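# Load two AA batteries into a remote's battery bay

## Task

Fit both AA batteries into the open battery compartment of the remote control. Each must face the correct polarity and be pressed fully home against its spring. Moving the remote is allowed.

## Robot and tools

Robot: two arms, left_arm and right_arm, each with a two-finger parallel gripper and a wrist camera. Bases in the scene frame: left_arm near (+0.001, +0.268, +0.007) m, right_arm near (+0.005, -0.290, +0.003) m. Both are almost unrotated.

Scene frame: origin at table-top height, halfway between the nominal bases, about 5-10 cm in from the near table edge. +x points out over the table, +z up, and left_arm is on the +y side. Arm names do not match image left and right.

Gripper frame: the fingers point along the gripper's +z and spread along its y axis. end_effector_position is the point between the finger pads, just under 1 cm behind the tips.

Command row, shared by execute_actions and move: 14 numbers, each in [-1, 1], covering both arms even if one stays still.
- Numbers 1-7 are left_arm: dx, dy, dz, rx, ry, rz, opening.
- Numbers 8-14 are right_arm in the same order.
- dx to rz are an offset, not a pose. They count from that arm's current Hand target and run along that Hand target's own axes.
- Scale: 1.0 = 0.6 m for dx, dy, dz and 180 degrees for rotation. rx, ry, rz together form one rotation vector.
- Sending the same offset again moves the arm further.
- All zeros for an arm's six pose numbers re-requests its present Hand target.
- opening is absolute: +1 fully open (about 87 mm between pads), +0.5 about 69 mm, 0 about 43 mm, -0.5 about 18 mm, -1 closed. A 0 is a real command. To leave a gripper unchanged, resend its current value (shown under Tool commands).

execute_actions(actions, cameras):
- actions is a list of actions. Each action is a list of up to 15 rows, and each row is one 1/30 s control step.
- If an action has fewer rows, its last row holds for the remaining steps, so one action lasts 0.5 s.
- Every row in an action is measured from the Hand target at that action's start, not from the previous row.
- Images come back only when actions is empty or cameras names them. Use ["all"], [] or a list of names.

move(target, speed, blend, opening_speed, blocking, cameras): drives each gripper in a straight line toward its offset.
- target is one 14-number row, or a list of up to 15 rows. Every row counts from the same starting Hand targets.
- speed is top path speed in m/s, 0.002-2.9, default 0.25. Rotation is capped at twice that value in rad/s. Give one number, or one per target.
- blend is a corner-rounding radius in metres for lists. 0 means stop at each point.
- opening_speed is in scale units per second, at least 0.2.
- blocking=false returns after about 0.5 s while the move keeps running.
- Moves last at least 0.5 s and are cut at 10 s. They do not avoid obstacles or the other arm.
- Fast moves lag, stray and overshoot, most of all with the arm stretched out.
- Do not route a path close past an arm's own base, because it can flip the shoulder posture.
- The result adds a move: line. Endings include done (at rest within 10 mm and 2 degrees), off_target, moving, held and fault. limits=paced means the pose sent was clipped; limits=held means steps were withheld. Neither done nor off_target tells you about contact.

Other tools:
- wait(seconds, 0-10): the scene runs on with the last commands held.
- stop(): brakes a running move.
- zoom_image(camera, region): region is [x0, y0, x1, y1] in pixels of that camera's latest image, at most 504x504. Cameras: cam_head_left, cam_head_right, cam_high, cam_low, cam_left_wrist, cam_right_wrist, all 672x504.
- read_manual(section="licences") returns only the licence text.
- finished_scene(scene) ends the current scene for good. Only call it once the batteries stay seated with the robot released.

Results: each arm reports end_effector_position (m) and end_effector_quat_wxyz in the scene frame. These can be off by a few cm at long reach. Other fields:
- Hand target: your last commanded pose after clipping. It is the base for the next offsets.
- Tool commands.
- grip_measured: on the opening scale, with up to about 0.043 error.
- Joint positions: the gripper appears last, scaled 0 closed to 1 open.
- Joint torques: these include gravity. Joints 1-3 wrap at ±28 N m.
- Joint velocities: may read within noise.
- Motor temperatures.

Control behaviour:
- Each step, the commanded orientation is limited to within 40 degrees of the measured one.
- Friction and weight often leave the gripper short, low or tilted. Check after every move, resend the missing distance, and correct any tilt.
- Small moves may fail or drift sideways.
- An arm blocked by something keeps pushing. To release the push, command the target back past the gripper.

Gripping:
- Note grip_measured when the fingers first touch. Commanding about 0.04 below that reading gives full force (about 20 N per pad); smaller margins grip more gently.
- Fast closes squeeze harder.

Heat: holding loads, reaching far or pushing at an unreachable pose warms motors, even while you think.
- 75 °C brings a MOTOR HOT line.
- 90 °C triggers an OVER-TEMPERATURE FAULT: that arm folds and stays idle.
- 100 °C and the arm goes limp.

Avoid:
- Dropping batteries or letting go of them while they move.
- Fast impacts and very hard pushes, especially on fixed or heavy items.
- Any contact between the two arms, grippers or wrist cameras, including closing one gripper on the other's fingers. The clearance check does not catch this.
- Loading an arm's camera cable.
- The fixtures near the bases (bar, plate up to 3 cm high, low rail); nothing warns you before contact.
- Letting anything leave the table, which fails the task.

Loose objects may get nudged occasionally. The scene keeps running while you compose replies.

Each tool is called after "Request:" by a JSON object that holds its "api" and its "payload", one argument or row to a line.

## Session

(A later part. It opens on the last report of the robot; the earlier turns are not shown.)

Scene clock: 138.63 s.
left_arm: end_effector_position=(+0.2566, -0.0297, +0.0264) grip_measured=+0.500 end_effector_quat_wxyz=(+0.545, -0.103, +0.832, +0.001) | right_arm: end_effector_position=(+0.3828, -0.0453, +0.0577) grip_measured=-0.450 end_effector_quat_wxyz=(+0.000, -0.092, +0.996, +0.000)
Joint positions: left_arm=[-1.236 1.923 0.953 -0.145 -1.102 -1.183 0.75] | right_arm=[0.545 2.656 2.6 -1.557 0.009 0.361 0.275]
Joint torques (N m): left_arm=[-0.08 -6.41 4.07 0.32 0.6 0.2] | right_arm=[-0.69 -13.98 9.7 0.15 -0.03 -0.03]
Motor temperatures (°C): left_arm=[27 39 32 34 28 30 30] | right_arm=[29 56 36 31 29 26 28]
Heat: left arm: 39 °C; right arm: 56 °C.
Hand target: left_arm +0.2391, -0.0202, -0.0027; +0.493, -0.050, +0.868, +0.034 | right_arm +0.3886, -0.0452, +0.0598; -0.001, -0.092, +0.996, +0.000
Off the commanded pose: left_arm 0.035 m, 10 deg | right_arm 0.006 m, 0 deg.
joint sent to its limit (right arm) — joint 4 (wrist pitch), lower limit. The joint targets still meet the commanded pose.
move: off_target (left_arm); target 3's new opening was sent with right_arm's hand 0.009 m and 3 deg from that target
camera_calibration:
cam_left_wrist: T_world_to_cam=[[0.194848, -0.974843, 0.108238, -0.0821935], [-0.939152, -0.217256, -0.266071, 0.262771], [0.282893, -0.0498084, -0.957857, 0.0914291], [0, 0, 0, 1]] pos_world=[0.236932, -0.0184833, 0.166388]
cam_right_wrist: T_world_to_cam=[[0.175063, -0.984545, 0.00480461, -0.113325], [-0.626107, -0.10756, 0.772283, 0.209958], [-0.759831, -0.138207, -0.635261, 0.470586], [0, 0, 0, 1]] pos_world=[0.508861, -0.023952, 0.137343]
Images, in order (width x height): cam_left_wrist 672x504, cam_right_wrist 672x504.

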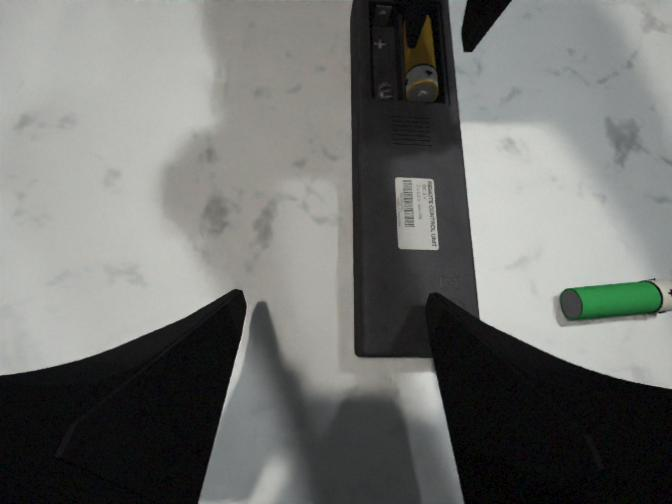

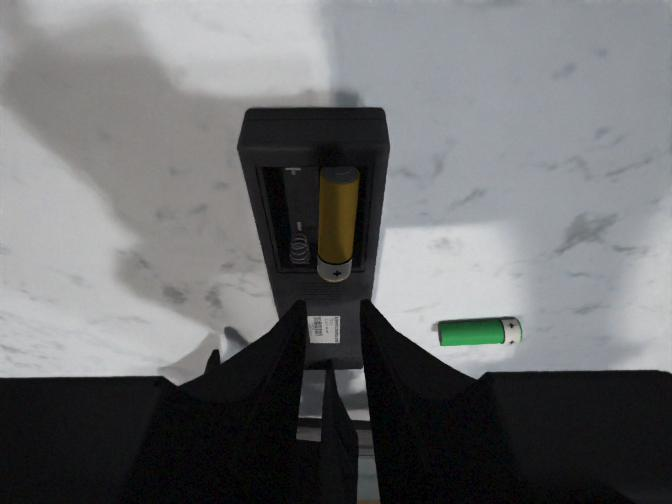

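Request:
{"api": "move", "payload": {
  "target": [
    [0,0,0,0,0,0,0.5,0.0187,-0.003,0,0,0,0,-1],
    [0,0,0,0,0,0,0.5,0.0187,-0.003,0.07,0,0,0,-1]
  ],
  "speed": 0.06,
  "cameras": ["cam_left_wrist","cam_right_wrist"]
}}

Request:
{"api": "zoom_image", "payload": {
  "camera": "cam_right_wrist",
  "region": [220, 130, 420, 400]
}}

Request:
{"api": "zoom_image", "payload": {
  "camera": "cam_left_wrist",
  "region": [320, 0, 520, 200]
}}

Scene clock: 142.67 s.
left_arm: end_effector_position=(+0.2566, -0.0297, +0.0264) grip_measured=+0.500 end_effector_quat_wxyz=(+0.545, -0.103, +0.832, +0.001) | right_arm: end_effector_position=(+0.3655, -0.0555, +0.0324) grip_measured=-1.000 end_effector_quat_wxyz=(-0.024, -0.092, +0.995, -0.011)
Joint positions: left_arm=[-1.236 1.923 0.953 -0.145 -1.102 -1.183 0.75] | right_arm=[0.545 2.563 2.313 -1.415 0.008 0.361 0]
Joint torques (N m): left_arm=[-0.06 -6.41 4.07 0.32 0.61 0.2] | right_arm=[-0.1 -13.85 3.77 0.94 0 0]
Motor temperatures (°C): left_arm=[27 39 32 34 28 30 30] | right_arm=[29 58 36 31 29 26 28]
Heat: left arm: 39 °C; right arm: 58 °C.
Hand target: left_arm +0.2391, -0.0202, -0.0027; +0.493, -0.050, +0.868, +0.034 | right_arm +0.3779, -0.0489, +0.0180; -0.001, -0.092, +0.996, +0.000
Off the commanded pose: left_arm 0.035 m, 10 deg | right_arm 0.020 m, 3 deg.
move: off_target (left_arm, right_arm)
camera_calibration:
cam_left_wrist: T_world_to_cam=[[0.194848, -0.974843, 0.108238, -0.0821935], [-0.939152, -0.217256, -0.266071, 0.262771], [0.282893, -0.0498084, -0.957857, 0.0914291], [0, 0, 0, 1]] pos_world=[0.236932, -0.0184833, 0.166388]
cam_right_wrist: T_world_to_cam=[[0.176204, -0.984077, 0.023326, -0.12124], [-0.590727, -0.0867577, 0.802194, 0.204958], [-0.787397, -0.155129, -0.596608, 0.447757], [0, 0, 0, 1]] pos_world=[0.495, -0.0320677, 0.105547]
Images, in order (width x height): cam_left_wrist 672x504, cam_right_wrist 672x504.

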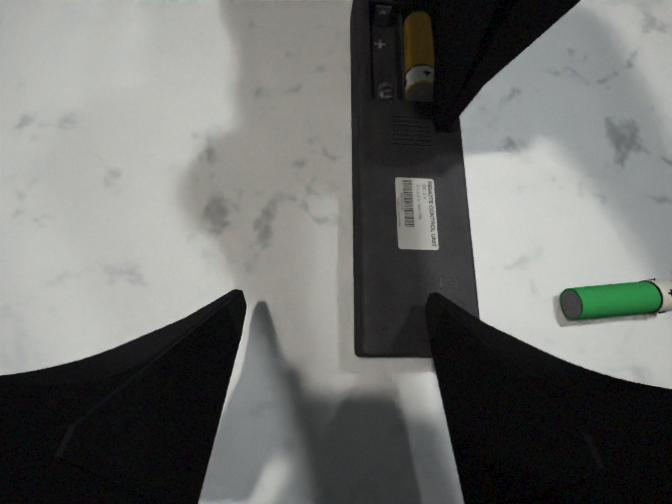

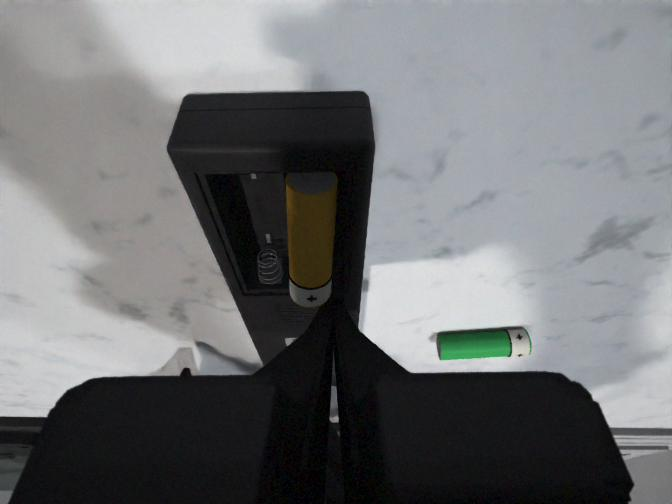

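Scaled by 1.867 from the camera's 672x504 image, which has a finer 960x720 frame.

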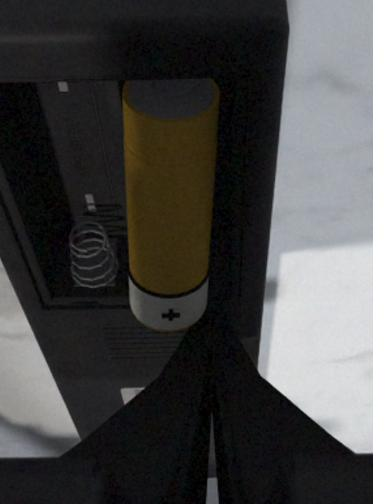

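Scaled by 2.520 from the camera's 672x504 image, which has a finer 960x720 frame.

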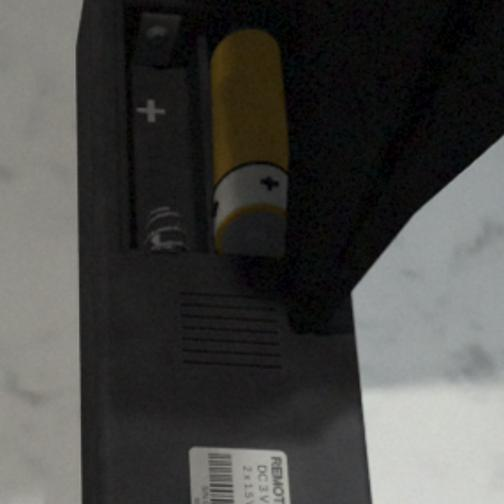

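Request:
{"api": "move", "payload": {
  "target": [
    [0,0,0,0,0,0,0.5,-0.003,0.007,-0.07,0,0,0,-1]
  ],
  "speed": 0.1,
  "cameras": ["cam_left_wrist","cam_right_wrist"]
}}

Request:
{"api": "zoom_image", "payload": {
  "camera": "cam_right_wrist",
  "region": [220, 100, 420, 370]
}}

Request:
{"api": "zoom_image", "payload": {
  "camera": "cam_left_wrist",
  "region": [320, 0, 520, 200]
}}

Scene clock: 145.40 s.
left_arm: end_effector_position=(+0.2566, -0.0297, +0.0264) grip_measured=+0.500 end_effector_quat_wxyz=(+0.545, -0.103, +0.832, +0.001) | right_arm: end_effector_position=(+0.3754, -0.0497, +0.0565) grip_measured=-1.000 end_effector_quat_wxyz=(-0.010, -0.092, +0.996, -0.005)
Joint positions: left_arm=[-1.236 1.923 0.953 -0.145 -1.102 -1.183 0.75] | right_arm=[0.545 2.62 2.521 -1.537 0.008 0.361 0]
Joint torques (N m): left_arm=[-0.08 -6.41 4.07 0.32 0.61 0.2] | right_arm=[0.29 -14.13 9.85 0.12 -0.01 0.06]
Motor temperatures (°C): left_arm=[27 39 32 33 28 30 30] | right_arm=[29 57 36 31 29 26 28]
Heat: left arm: 39 °C; right arm: 57 °C.
Hand target: left_arm +0.2391, -0.0202, -0.0027; +0.493, -0.050, +0.868, +0.034 | right_arm +0.3789, -0.0445, +0.0599; -0.001, -0.092, +0.996, +0.000
Off the commanded pose: left_arm 0.035 m, 10 deg | right_arm 0.007 m, 1 deg.
move: off_target (left_arm)
camera_calibration:
cam_left_wrist: T_world_to_cam=[[0.194848, -0.974843, 0.108238, -0.0821935], [-0.939152, -0.217256, -0.266071, 0.262771], [0.282893, -0.0498084, -0.957857, 0.0914291], [0, 0, 0, 1]] pos_world=[0.236932, -0.0184833, 0.166388]
cam_right_wrist: T_world_to_cam=[[0.175436, -0.984409, 0.01272, -0.116932], [-0.610694, -0.0986821, 0.785694, 0.199753], [-0.772189, -0.145607, -0.618485, 0.466881], [0, 0, 0, 1]] pos_world=[0.503023, -0.0274154, 0.133301]
Images, in order (width x height): cam_left_wrist 672x504, cam_right_wrist 672x504.

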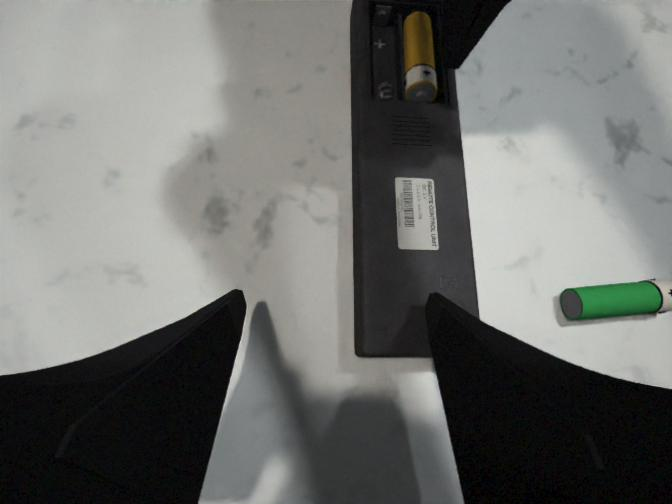

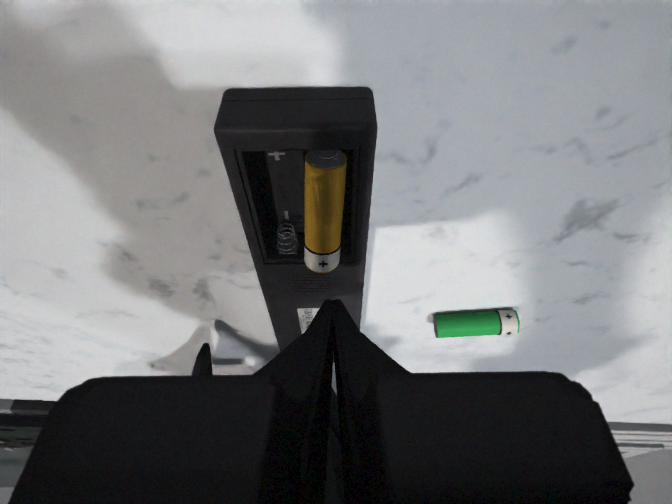

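Scaled by 1.867 from the camera's 672x504 image, which has a finer 960x720 frame.

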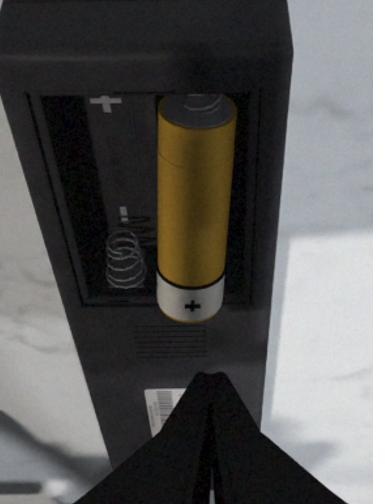

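Scaled by 2.520 from the camera's 672x504 image, which has a finer 960x720 frame.

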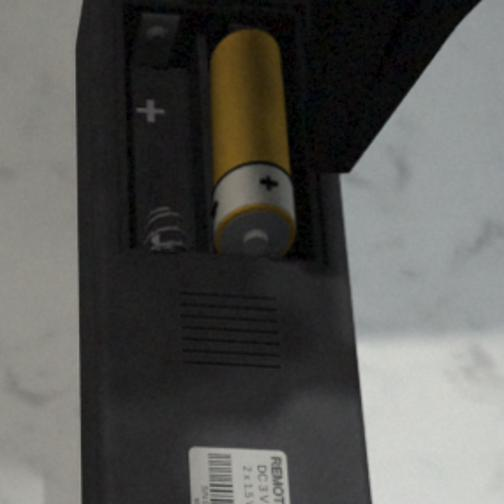

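Request:
{"api": "move", "payload": {
  "target": [
    [0,0,0,0,0,0,0.5,0.004,0.007,0,0,0,0,-1],
    [0,0,0,0,0,0,0.5,0,0.007,0.025,0,0,0,-1]
  ],
  "speed": 0.06,
  "cameras": ["cam_right_wrist"]
}}

Request:
{"api": "zoom_image", "payload": {
  "camera": "cam_right_wrist",
  "region": [220, 100, 420, 370]
}}

Scene clock: 148.63 s.
left_arm: end_effector_position=(+0.2566, -0.0297, +0.0264) grip_measured=+0.500 end_effector_quat_wxyz=(+0.545, -0.103, +0.832, +0.001) | right_arm: end_effector_position=(+0.3794, -0.0451, +0.0489) grip_measured=-1.000 end_effector_quat_wxyz=(-0.002, -0.091, +0.996, -0.001)
Joint positions: left_arm=[-1.236 1.923 0.953 -0.145 -1.102 -1.183 0.75] | right_arm=[0.549 2.62 2.493 -1.491 0.008 0.368 0]
Joint torques (N m): left_arm=[-0.06 -6.42 4.07 0.32 0.6 0.2] | right_arm=[0.47 -14.87 5.59 0.38 0 0.11]
Motor temperatures (°C): left_arm=[27 39 32 33 28 30 30] | right_arm=[29 56 37 31 29 26 28]
Heat: left arm: 39 °C; right arm: 56 °C.
Hand target: left_arm +0.2391, -0.0202, -0.0027; +0.493, -0.050, +0.868, +0.034 | right_arm +0.3781, -0.0403, +0.0449; -0.001, -0.092, +0.996, +0.000
Off the commanded pose: left_arm 0.035 m, 10 deg | right_arm 0.006 m, 0 deg.
move: off_target (left_arm)
camera_calibration:
cam_right_wrist: T_world_to_cam=[[0.172184, -0.985045, 0.0062012, -0.111491], [-0.62327, -0.104067, 0.775052, 0.213646], [-0.762816, -0.137317, -0.631867, 0.463435], [0, 0, 0, 1]] pos_world=[0.505872, -0.0239523, 0.127934]
Images, in order (width x height): cam_right_wrist 672x504.

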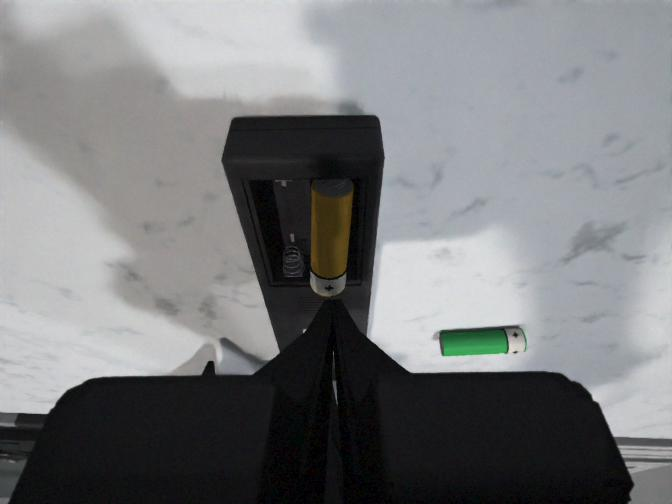

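Scaled by 1.867 from the camera's 672x504 image, which has a finer 960x720 frame.

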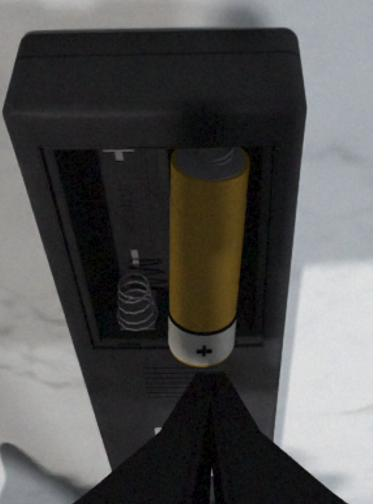

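Request:
{"api": "move", "payload": {
  "target": [
    [0,0,0,0,0,0,0.5,-0.006,0.003,0.02,0,0,0,-1],
    [0,0,0,0,0,0,0.5,-0.006,0.003,0.045,0,0,0,-1]
  ],
  "speed": 0.04,
  "cameras": ["cam_left_wrist","cam_right_wrist"]
}}

Request:
{"api": "zoom_image", "payload": {
  "camera": "cam_right_wrist",
  "region": [220, 130, 420, 400]
}}

Request:
{"api": "zoom_image", "payload": {
  "camera": "cam_left_wrist",
  "region": [320, 0, 520, 200]
}}

Scene clock: 151.23 s.
left_arm: end_effector_position=(+0.2566, -0.0297, +0.0264) grip_measured=+0.500 end_effector_quat_wxyz=(+0.545, -0.103, +0.832, +0.001) | right_arm: end_effector_position=(+0.3824, -0.0425, +0.0391) grip_measured=-1.000 end_effector_quat_wxyz=(+0.005, -0.090, +0.996, +0.004)
Joint positions: left_arm=[-1.236 1.923 0.953 -0.145 -1.102 -1.183 0.75] | right_arm=[0.549 2.605 2.429 -1.424 0.006 0.369 0]
Joint torques (N m): left_arm=[-0.06 -6.41 4.07 0.32 0.61 0.2] | right_arm=[0.68 -12.53 2.85 0.72 -0.02 0.11]
Motor temperatures (°C): left_arm=[27 39 32 33 28 30 30] | right_arm=[29 56 36 31 29 26 28]
Heat: left arm: 39 °C; right arm: 56 °C.
Hand target: left_arm +0.2391, -0.0202, -0.0027; +0.493, -0.050, +0.868, +0.034 | right_arm +0.3813, -0.0379, +0.0178; -0.001, -0.092, +0.996, +0.000
Off the commanded pose: left_arm 0.035 m, 10 deg | right_arm 0.022 m, 1 deg.
move: off_target (left_arm, right_arm)
camera_calibration:
cam_left_wrist: T_world_to_cam=[[0.194848, -0.974843, 0.108238, -0.0821935], [-0.939152, -0.217256, -0.266071, 0.262771], [0.282893, -0.0498084, -0.957857, 0.0914291], [0, 0, 0, 1]] pos_world=[0.236932, -0.0184833, 0.166388]
cam_right_wrist: T_world_to_cam=[[0.17168, -0.985151, -0.00197864, -0.108903], [-0.634123, -0.112044, 0.765072, 0.227673], [-0.753933, -0.130093, -0.643942, 0.457281], [0, 0, 0, 1]] pos_world=[0.507828, -0.0222872, 0.120061]
Images, in order (width x height): cam_left_wrist 672x504, cam_right_wrist 672x504.

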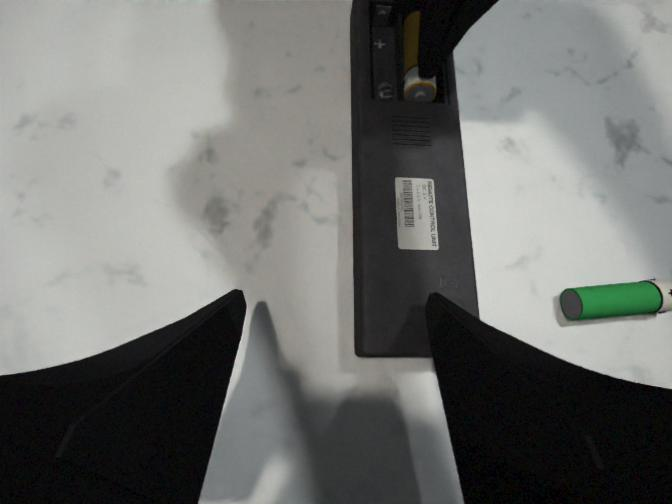

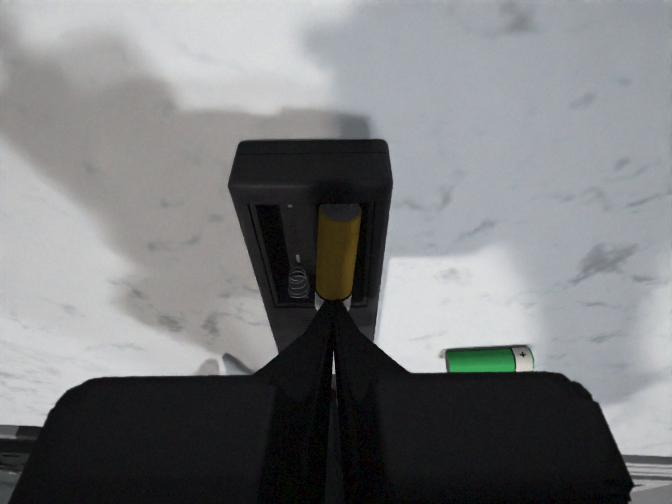

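Scaled by 1.867 from the camera's 672x504 image, which has a finer 960x720 frame.

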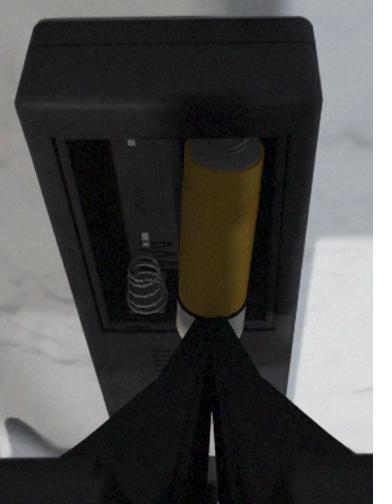

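Scaled by 2.520 from the camera's 672x504 image, which has a finer 960x720 frame.

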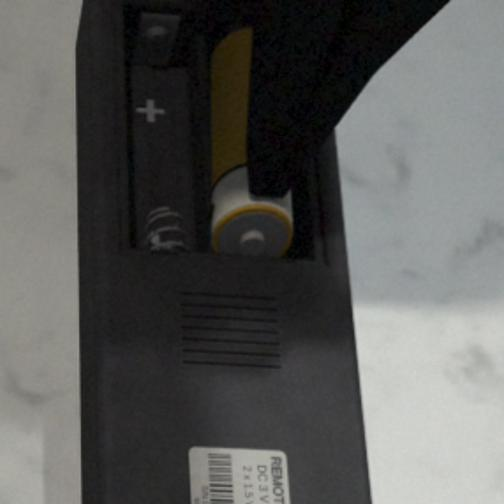

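Request:
{"api": "move", "payload": {
  "target": [
    [0,0,0,0,0,0,0.5,-0.03,-0.004,0.0,0,0,0,-1],
    [0,0,0,0,0,0,0.5,-0.03,-0.004,0.018,0,0,0,-1]
  ],
  "speed": 0.04,
  "cameras": ["cam_left_wrist","cam_right_wrist","cam_low"]
}}

Request:
{"api": "zoom_image", "payload": {
  "camera": "cam_right_wrist",
  "region": [220, 130, 420, 400]
}}

Request:
{"api": "zoom_image", "payload": {
  "camera": "cam_left_wrist",
  "region": [320, 0, 520, 200]
}}

Request:
{"api": "zoom_image", "payload": {
  "camera": "cam_low",
  "region": [400, 240, 500, 310]
}}

Scene clock: 154.00 s.
left_arm: end_effector_position=(+0.2566, -0.0297, +0.0264) grip_measured=+0.500 end_effector_quat_wxyz=(+0.545, -0.103, +0.832, +0.001) | right_arm: end_effector_position=(+0.3856, -0.0415, +0.0375) grip_measured=-1.000 end_effector_quat_wxyz=(-0.011, -0.093, +0.996, -0.004)
Joint positions: left_arm=[-1.236 1.923 0.953 -0.145 -1.102 -1.183 0.75] | right_arm=[0.547 2.736 2.669 -1.57 0.006 0.363 0]
Joint torques (N m): left_arm=[-0.06 -6.42 4.07 0.32 0.61 0.2] | right_arm=[-0.69 -11.54 2.62 1.09 0.02 0.02]
Motor temperatures (°C): left_arm=[27 39 32 33 28 30 30] | right_arm=[29 56 36 31 29 26 28]
Heat: left arm: 39 °C; right arm: 56 °C.
Hand target: left_arm +0.2391, -0.0202, -0.0027; +0.493, -0.050, +0.868, +0.034 | right_arm +0.3994, -0.0370, +0.0070; -0.001, -0.092, +0.996, +0.000
Off the commanded pose: left_arm 0.035 m, 10 deg | right_arm 0.034 m, 1 deg.
joint read past its limit (right arm) — joint 4 (wrist pitch), lower limit.
move: off_target (left_arm, right_arm)
camera_calibration:
cam_left_wrist: T_world_to_cam=[[0.194848, -0.974843, 0.108238, -0.0821935], [-0.939152, -0.217256, -0.266071, 0.262771], [0.282893, -0.0498084, -0.957857, 0.0914291], [0, 0, 0, 1]] pos_world=[0.236932, -0.0184833, 0.166388]
cam_right_wrist: T_world_to_cam=[[0.176632, -0.984213, 0.0111998, -0.110878], [-0.608696, -0.100284, 0.78704, 0.220878], [-0.773492, -0.145834, -0.6168, 0.464644], [0, 0, 0, 1]] pos_world=[0.513431, -0.019216, 0.113995]
Images, in order (width x height): cam_low 672x504, cam_left_wrist 672x504, cam_right_wrist 672x504.

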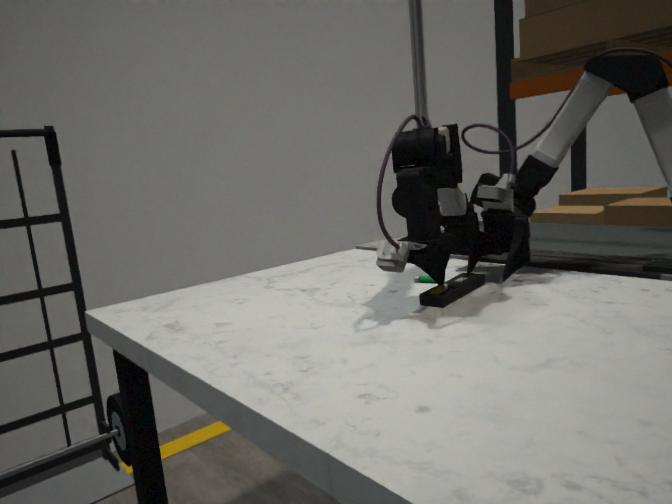

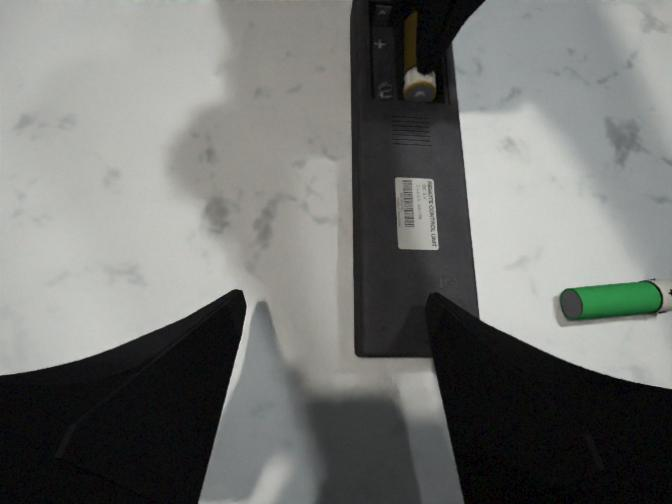

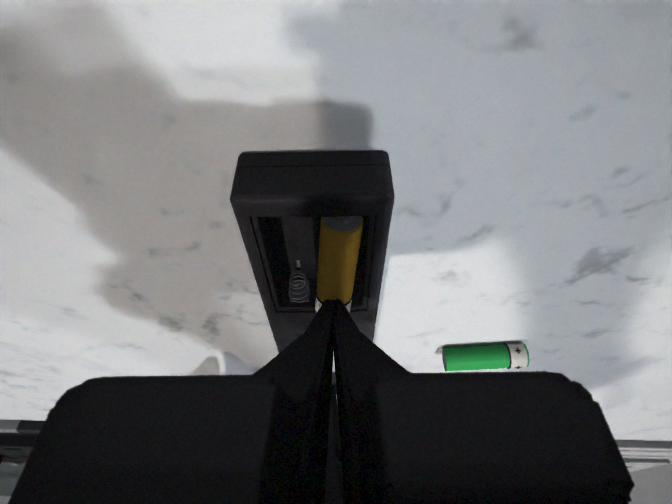

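Scaled by 1.867 from the camera's 672x504 image, which has a finer 960x720 frame.

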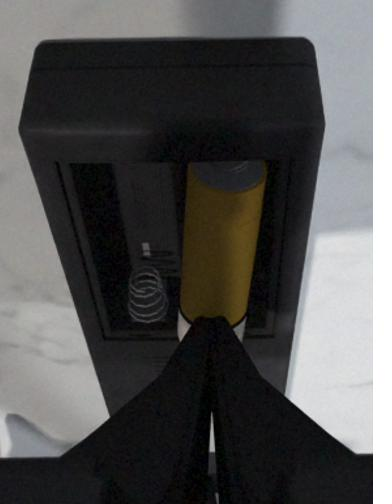

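Scaled by 2.520 from the camera's 672x504 image, which has a finer 960x720 frame.

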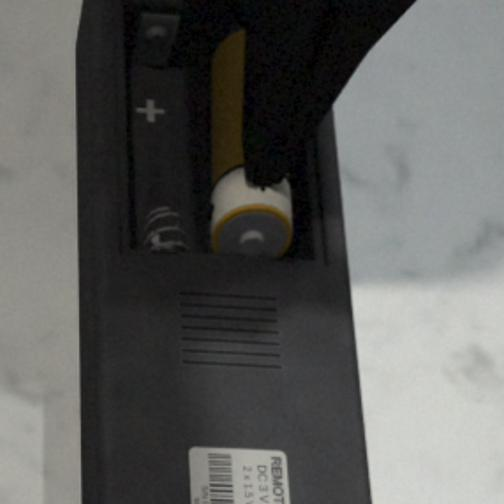

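Scaled by 5.040 from the camera's 672x504 image, which has a finer 960x720 frame.

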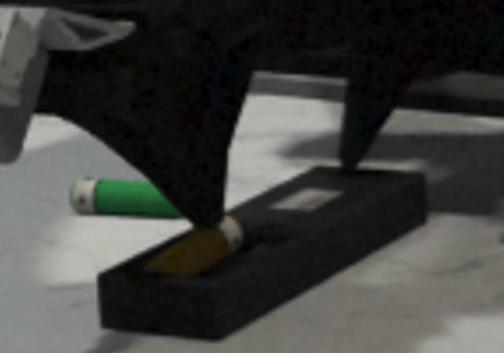

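Request:
{"api": "move", "payload": {
  "target": [
    [0,0,0,0,0,0,0.5,0.03,0,-0.097,0,0,0,-1],
    [0,0,0,0,0,0,0.5,0.0925,-0.003,-0.097,0,-0.111,0,-1],
    [0,0,0,0,0,0,0.5,0.0925,-0.003,-0.055,0,-0.111,0,-1]
  ],
  "speed": 0.12,
  "cameras": ["cam_left_wrist","cam_right_wrist"]
}}

Request:
{"api": "zoom_image", "payload": {
  "camera": "cam_right_wrist",
  "region": [220, 130, 420, 400]
}}

Request:
{"api": "zoom_image", "payload": {
  "camera": "cam_left_wrist",
  "region": [320, 0, 520, 200]
}}

Scene clock: 159.47 s.
left_arm: end_effector_position=(+0.2566, -0.0297, +0.0264) grip_measured=+0.500 end_effector_quat_wxyz=(+0.545, -0.103, +0.832, +0.001) | right_arm: end_effector_position=(+0.3416, -0.0523, +0.0375) grip_measured=-1.000 end_effector_quat_wxyz=(+0.153, -0.094, +0.984, +0.013)
Joint positions: left_arm=[-1.236 1.923 0.953 -0.145 -1.102 -1.183 0.75] | right_arm=[0.632 2.089 1.548 -0.794 0.139 0.422 0]
Joint torques (N m): left_arm=[-0.06 -6.41 4.07 0.32 0.61 0.2] | right_arm=[0.34 -13.07 5.3 1.05 0.17 0.14]
Motor temperatures (°C): left_arm=[27 40 32 33 28 30 30] | right_arm=[29 57 36 31 29 26 28]
Heat: left arm: 40 °C; right arm: 57 °C.
Hand target: left_arm +0.2391, -0.0202, -0.0027; +0.493, -0.050, +0.868, +0.034 | right_arm +0.3453, -0.0490, +0.0401; +0.172, -0.091, +0.981, +0.016
Off the commanded pose: left_arm 0.035 m, 10 deg | right_arm 0.006 m, 2 deg.
move: off_target (left_arm)
camera_calibration:
cam_left_wrist: T_world_to_cam=[[0.194848, -0.974843, 0.108238, -0.0821935], [-0.939152, -0.217256, -0.266071, 0.262771], [0.282893, -0.0498084, -0.957857, 0.0914291], [0, 0, 0, 1]] pos_world=[0.236932, -0.0184833, 0.166388]
cam_right_wrist: T_world_to_cam=[[0.178562, -0.983913, 0.00559425, -0.114101], [-0.827063, -0.147012, 0.542543, 0.274389], [-0.532993, -0.101505, -0.840009, 0.357617], [0, 0, 0, 1]] pos_world=[0.437919, -0.0356275, 0.152172]
Images, in order (width x height): cam_left_wrist 672x504, cam_right_wrist 672x504.

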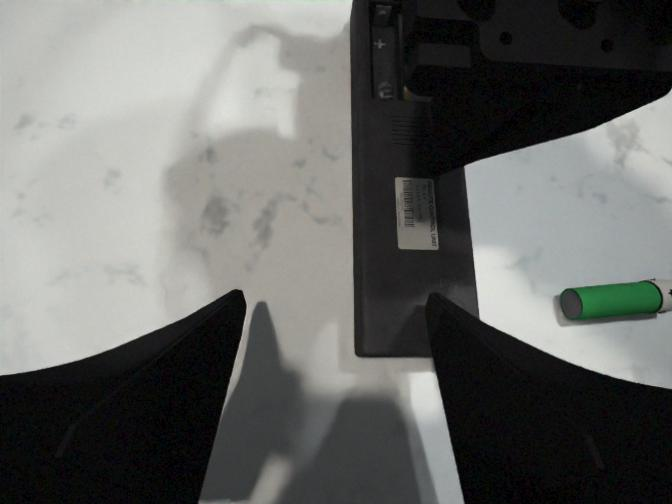

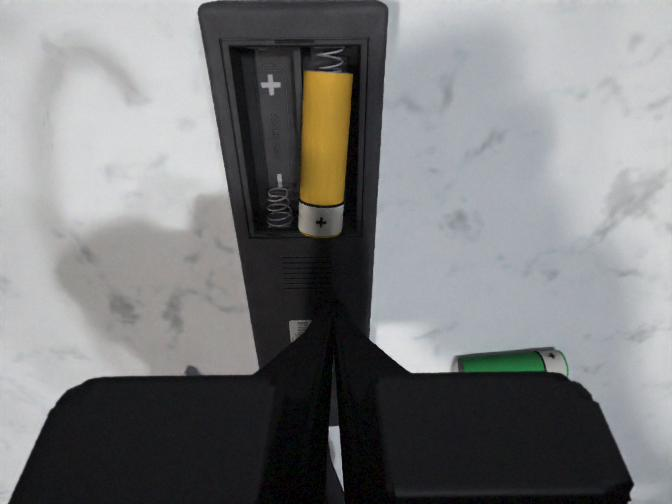

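Scaled by 1.867 from the camera's 672x504 image, which has a finer 960x720 frame.

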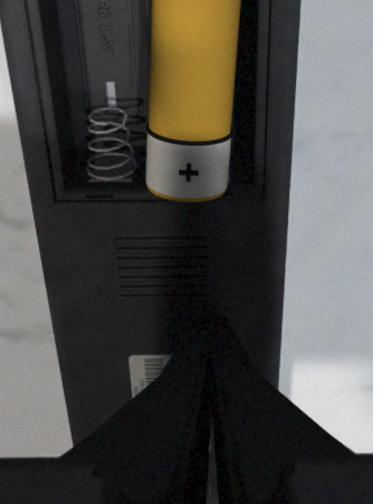

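Scaled by 2.520 from the camera's 672x504 image, which has a finer 960x720 frame.

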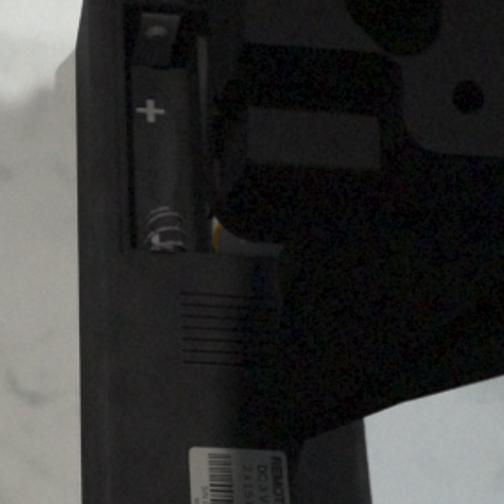

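Request:
{"api": "move", "payload": {
  "target": [
    [0,0,0,0,0,0,0.5,0.001,0.005,0.004,0,0,0,-1],
    [0,0,0,0,0,0,0.5,-0.039,0.004,0.0187,0,0,0,-1]
  ],
  "speed": 0.05,
  "cameras": ["cam_left_wrist","cam_right_wrist","cam_low"]
}}

Request:
{"api": "zoom_image", "payload": {
  "camera": "cam_right_wrist",
  "region": [220, 100, 420, 370]
}}

Request:
{"api": "zoom_image", "payload": {
  "camera": "cam_low",
  "region": [400, 240, 500, 310]
}}

Scene clock: 162.37 s.
left_arm: end_effector_position=(+0.2566, -0.0297, +0.0264) grip_measured=+0.500 end_effector_quat_wxyz=(+0.545, -0.103, +0.832, +0.001) | right_arm: end_effector_position=(+0.3589, -0.0441, +0.0380) grip_measured=-1.000 end_effector_quat_wxyz=(+0.162, -0.093, +0.982, +0.014)
Joint positions: left_arm=[-1.236 1.923 0.953 -0.145 -1.102 -1.183 0.75] | right_arm=[0.626 2.144 1.631 -0.804 0.145 0.416 0]
Joint torques (N m): left_arm=[-0.06 -6.42 4.05 0.32 0.61 0.2] | right_arm=[-0.75 -10 9.92 0.85 0.07 -0.02]
Motor temperatures (°C): left_arm=[27 40 32 33 28 30 30] | right_arm=[29 57 35 31 29 26 28]
Heat: left arm: 40 °C; right arm: 57 °C.
Hand target: left_arm +0.2391, -0.0202, -0.0027; +0.493, -0.050, +0.868, +0.034 | right_arm +0.3701, -0.0419, +0.0375; +0.172, -0.091, +0.981, +0.016
Off the commanded pose: left_arm 0.035 m, 10 deg | right_arm 0.012 m, 1 deg.
move: off_target (left_arm, right_arm)
camera_calibration:
cam_left_wrist: T_world_to_cam=[[0.194848, -0.974843, 0.108238, -0.0821935], [-0.939152, -0.217256, -0.266071, 0.262771], [0.282893, -0.0498084, -0.957857, 0.0914291], [0, 0, 0, 1]] pos_world=[0.236932, -0.0184833, 0.166388]
cam_right_wrist: T_world_to_cam=[[0.17748, -0.984112, 0.00491734, -0.108765], [-0.8369, -0.148299, 0.526884, 0.2936], [-0.517783, -0.0976269, -0.849923, 0.363152], [0, 0, 0, 1]] pos_world=[0.453052, -0.0280434, 0.154492]
Images, in order (width x height): cam_low 672x504, cam_left_wrist 672x504, cam_right_wrist 672x504.

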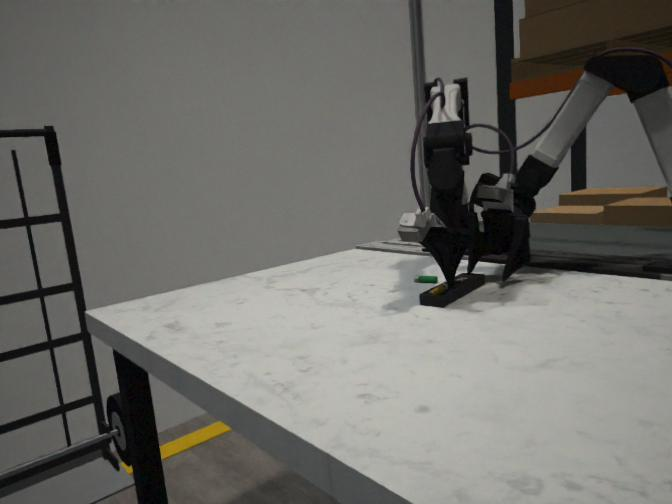

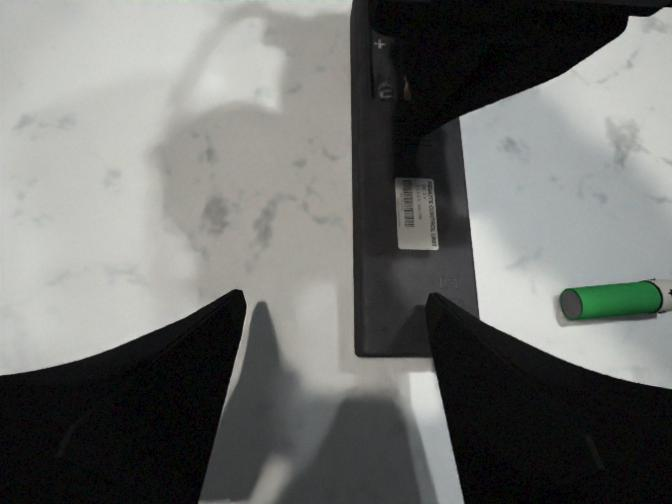

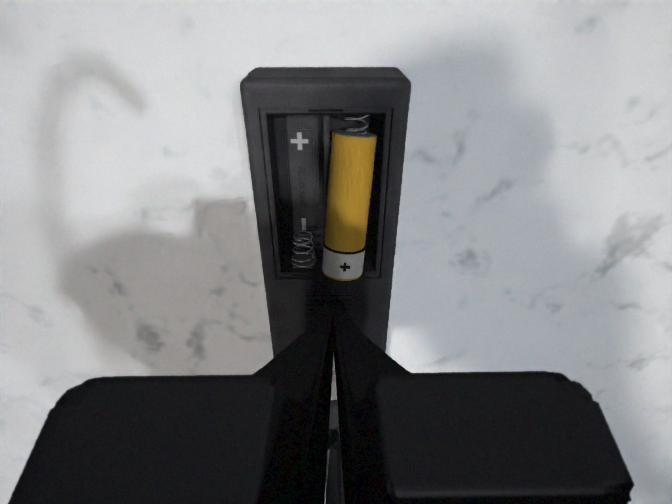

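Scaled by 1.867 from the camera's 672x504 image, which has a finer 960x720 frame.

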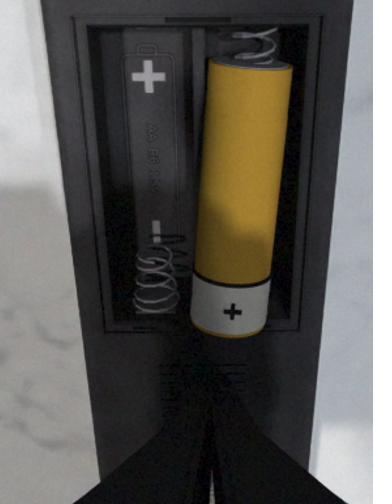

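Scaled by 5.040 from the camera's 672x504 image, which has a finer 960x720 frame.

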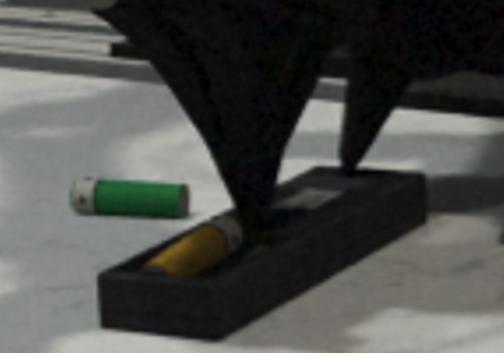

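Request:
{"api": "move", "payload": {
  "target": [
    [0,0,0,0,0,0,0.5,0.028,-0.007,0,0,0,0,-1],
    [0,0,0,0,0,0,0.5,-0.018,-0.007,0.009,0,0,0,-1]
  ],
  "speed": 0.05,
  "cameras": ["cam_right_wrist","cam_low"]
}}

Request:
{"api": "zoom_image", "payload": {
  "camera": "cam_right_wrist",
  "region": [220, 100, 420, 370]
}}

Request:
{"api": "zoom_image", "payload": {
  "camera": "cam_low",
  "region": [400, 240, 500, 310]
}}

Scene clock: 165.13 s.
left_arm: end_effector_position=(+0.2566, -0.0298, +0.0263) grip_measured=+0.500 end_effector_quat_wxyz=(+0.545, -0.103, +0.832, +0.001) | right_arm: end_effector_position=(+0.3687, -0.0450, +0.0382) grip_measured=-1.000 end_effector_quat_wxyz=(+0.160, -0.094, +0.982, +0.013)
Joint positions: left_arm=[-1.236 1.923 0.953 -0.145 -1.101 -1.183 0.75] | right_arm=[0.611 2.176 1.684 -0.826 0.14 0.4 0]
Joint torques (N m): left_arm=[-0.06 -6.42 4.07 0.32 0.61 0.2] | right_arm=[-1.22 -10.03 9.81 0.96 0.1 -0.02]
Motor temperatures (°C): left_arm=[27 40 32 33 28 30 30] | right_arm=[29 56 36 31 29 26 28]
Heat: left arm: 40 °C; right arm: 56 °C.
Hand target: left_arm +0.2390, -0.0202, -0.0028; +0.492, -0.050, +0.868, +0.034 | right_arm +0.3828, -0.0437, +0.0362; +0.172, -0.091, +0.981, +0.016
Off the commanded pose: left_arm 0.035 m, 10 deg | right_arm 0.014 m, 1 deg.
move: off_target (left_arm, right_arm)
camera_calibration:
cam_right_wrist: T_world_to_cam=[[0.179226, -0.983788, 0.00626405, -0.112084], [-0.83444, -0.148639, 0.530676, 0.300588], [-0.521141, -0.100338, -0.847552, 0.3693], [0, 0, 0, 1]] pos_world=[0.463368, -0.0285333, 0.154189]
Images, in order (width x height): cam_low 672x504, cam_right_wrist 672x504.

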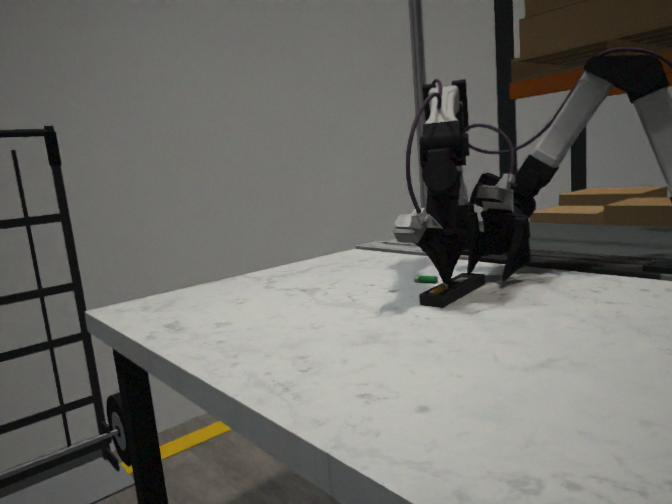

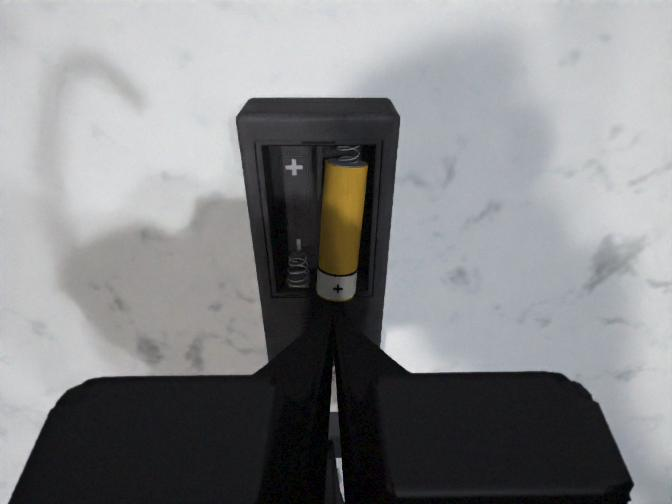

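Scaled by 1.867 from the camera's 672x504 image, which has a finer 960x720 frame.

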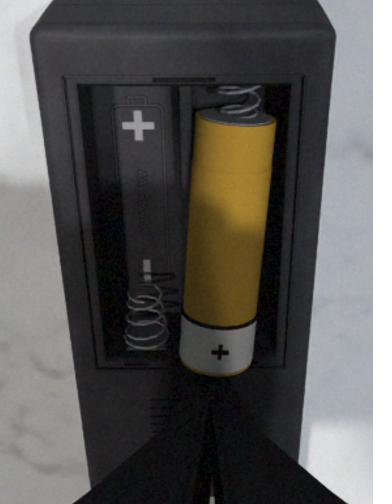

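Scaled by 5.040 from the camera's 672x504 image, which has a finer 960x720 frame.

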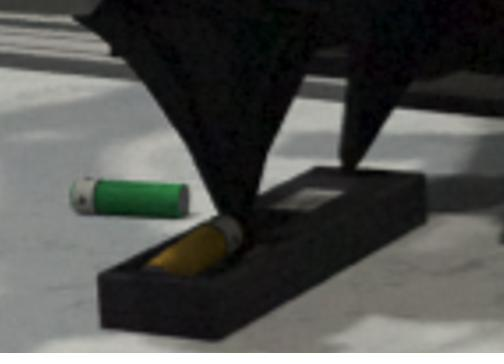

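Request:
{"api": "move", "payload": {
  "target": [
    [0,0,0,0,0,0,0.5,-0.04,-0.001,0.012,0,0,0,-1]
  ],
  "speed": 0.05,
  "cameras": ["cam_right_wrist","cam_left_wrist"]
}}

Request:
{"api": "zoom_image", "payload": {
  "camera": "cam_right_wrist",
  "region": [220, 100, 420, 370]
}}

Scene clock: 166.77 s.
left_arm: end_effector_position=(+0.2566, -0.0299, +0.0264) grip_measured=+0.500 end_effector_quat_wxyz=(+0.545, -0.103, +0.832, +0.001) | right_arm: end_effector_position=(+0.3715, -0.0461, +0.0372) grip_measured=-1.000 end_effector_quat_wxyz=(+0.121, -0.101, +0.987, +0.006)
Joint positions: left_arm=[-1.236 1.923 0.953 -0.144 -1.101 -1.183 0.75] | right_arm=[0.596 2.261 1.825 -0.957 0.111 0.38 0]
Joint torques (N m): left_arm=[-0.06 -6.42 4.07 0.31 0.6 0.2] | right_arm=[-1.77 -10.73 10.81 1.47 0.29 -0.05]
Motor temperatures (°C): left_arm=[27 40 32 33 28 30 30] | right_arm=[29 56 36 31 29 26 28]
Heat: left arm: 40 °C; right arm: 56 °C.
Hand target: left_arm +0.2390, -0.0202, -0.0028; +0.492, -0.050, +0.868, +0.034 | right_arm +0.4075, -0.0397, +0.0376; +0.172, -0.091, +0.981, +0.016
Off the commanded pose: left_arm 0.035 m, 10 deg | right_arm 0.037 m, 6 deg.
move: off_target (left_arm, right_arm)
camera_calibration:
cam_left_wrist: T_world_to_cam=[[0.194735, -0.974779, 0.109016, -0.0824151], [-0.939179, -0.217359, -0.265892, 0.262817], [0.282882, -0.0506069, -0.957819, 0.091377], [0, 0, 0, 1]] pos_world=[0.237032, -0.0185864, 0.166388]
cam_right_wrist: T_world_to_cam=[[0.191481, -0.981359, 0.0164214, -0.118383], [-0.789307, -0.144021, 0.596869, 0.284138], [-0.583378, -0.127251, -0.802171, 0.389999], [0, 0, 0, 1]] pos_world=[0.474457, -0.0256264, 0.145197]
Images, in order (width x height): cam_left_wrist 672x504, cam_right_wrist 672x504.

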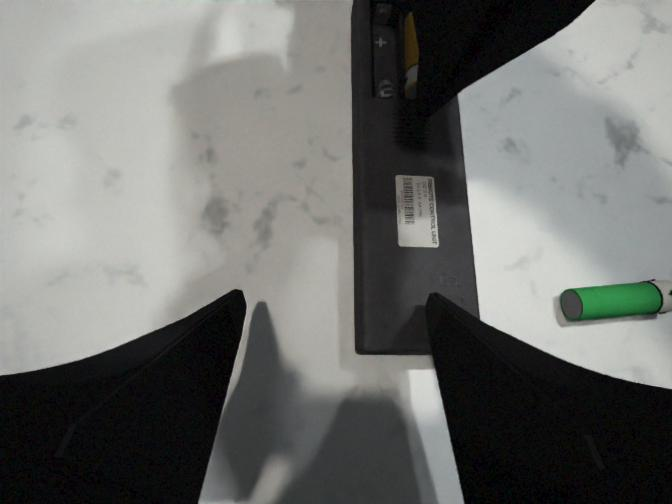

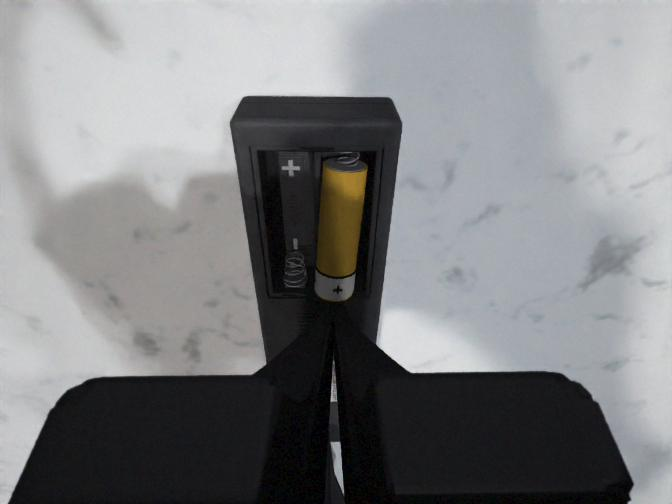

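Scaled by 1.867 from the camera's 672x504 image, which has a finer 960x720 frame.

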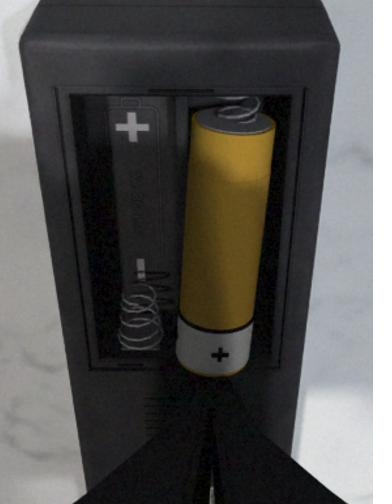

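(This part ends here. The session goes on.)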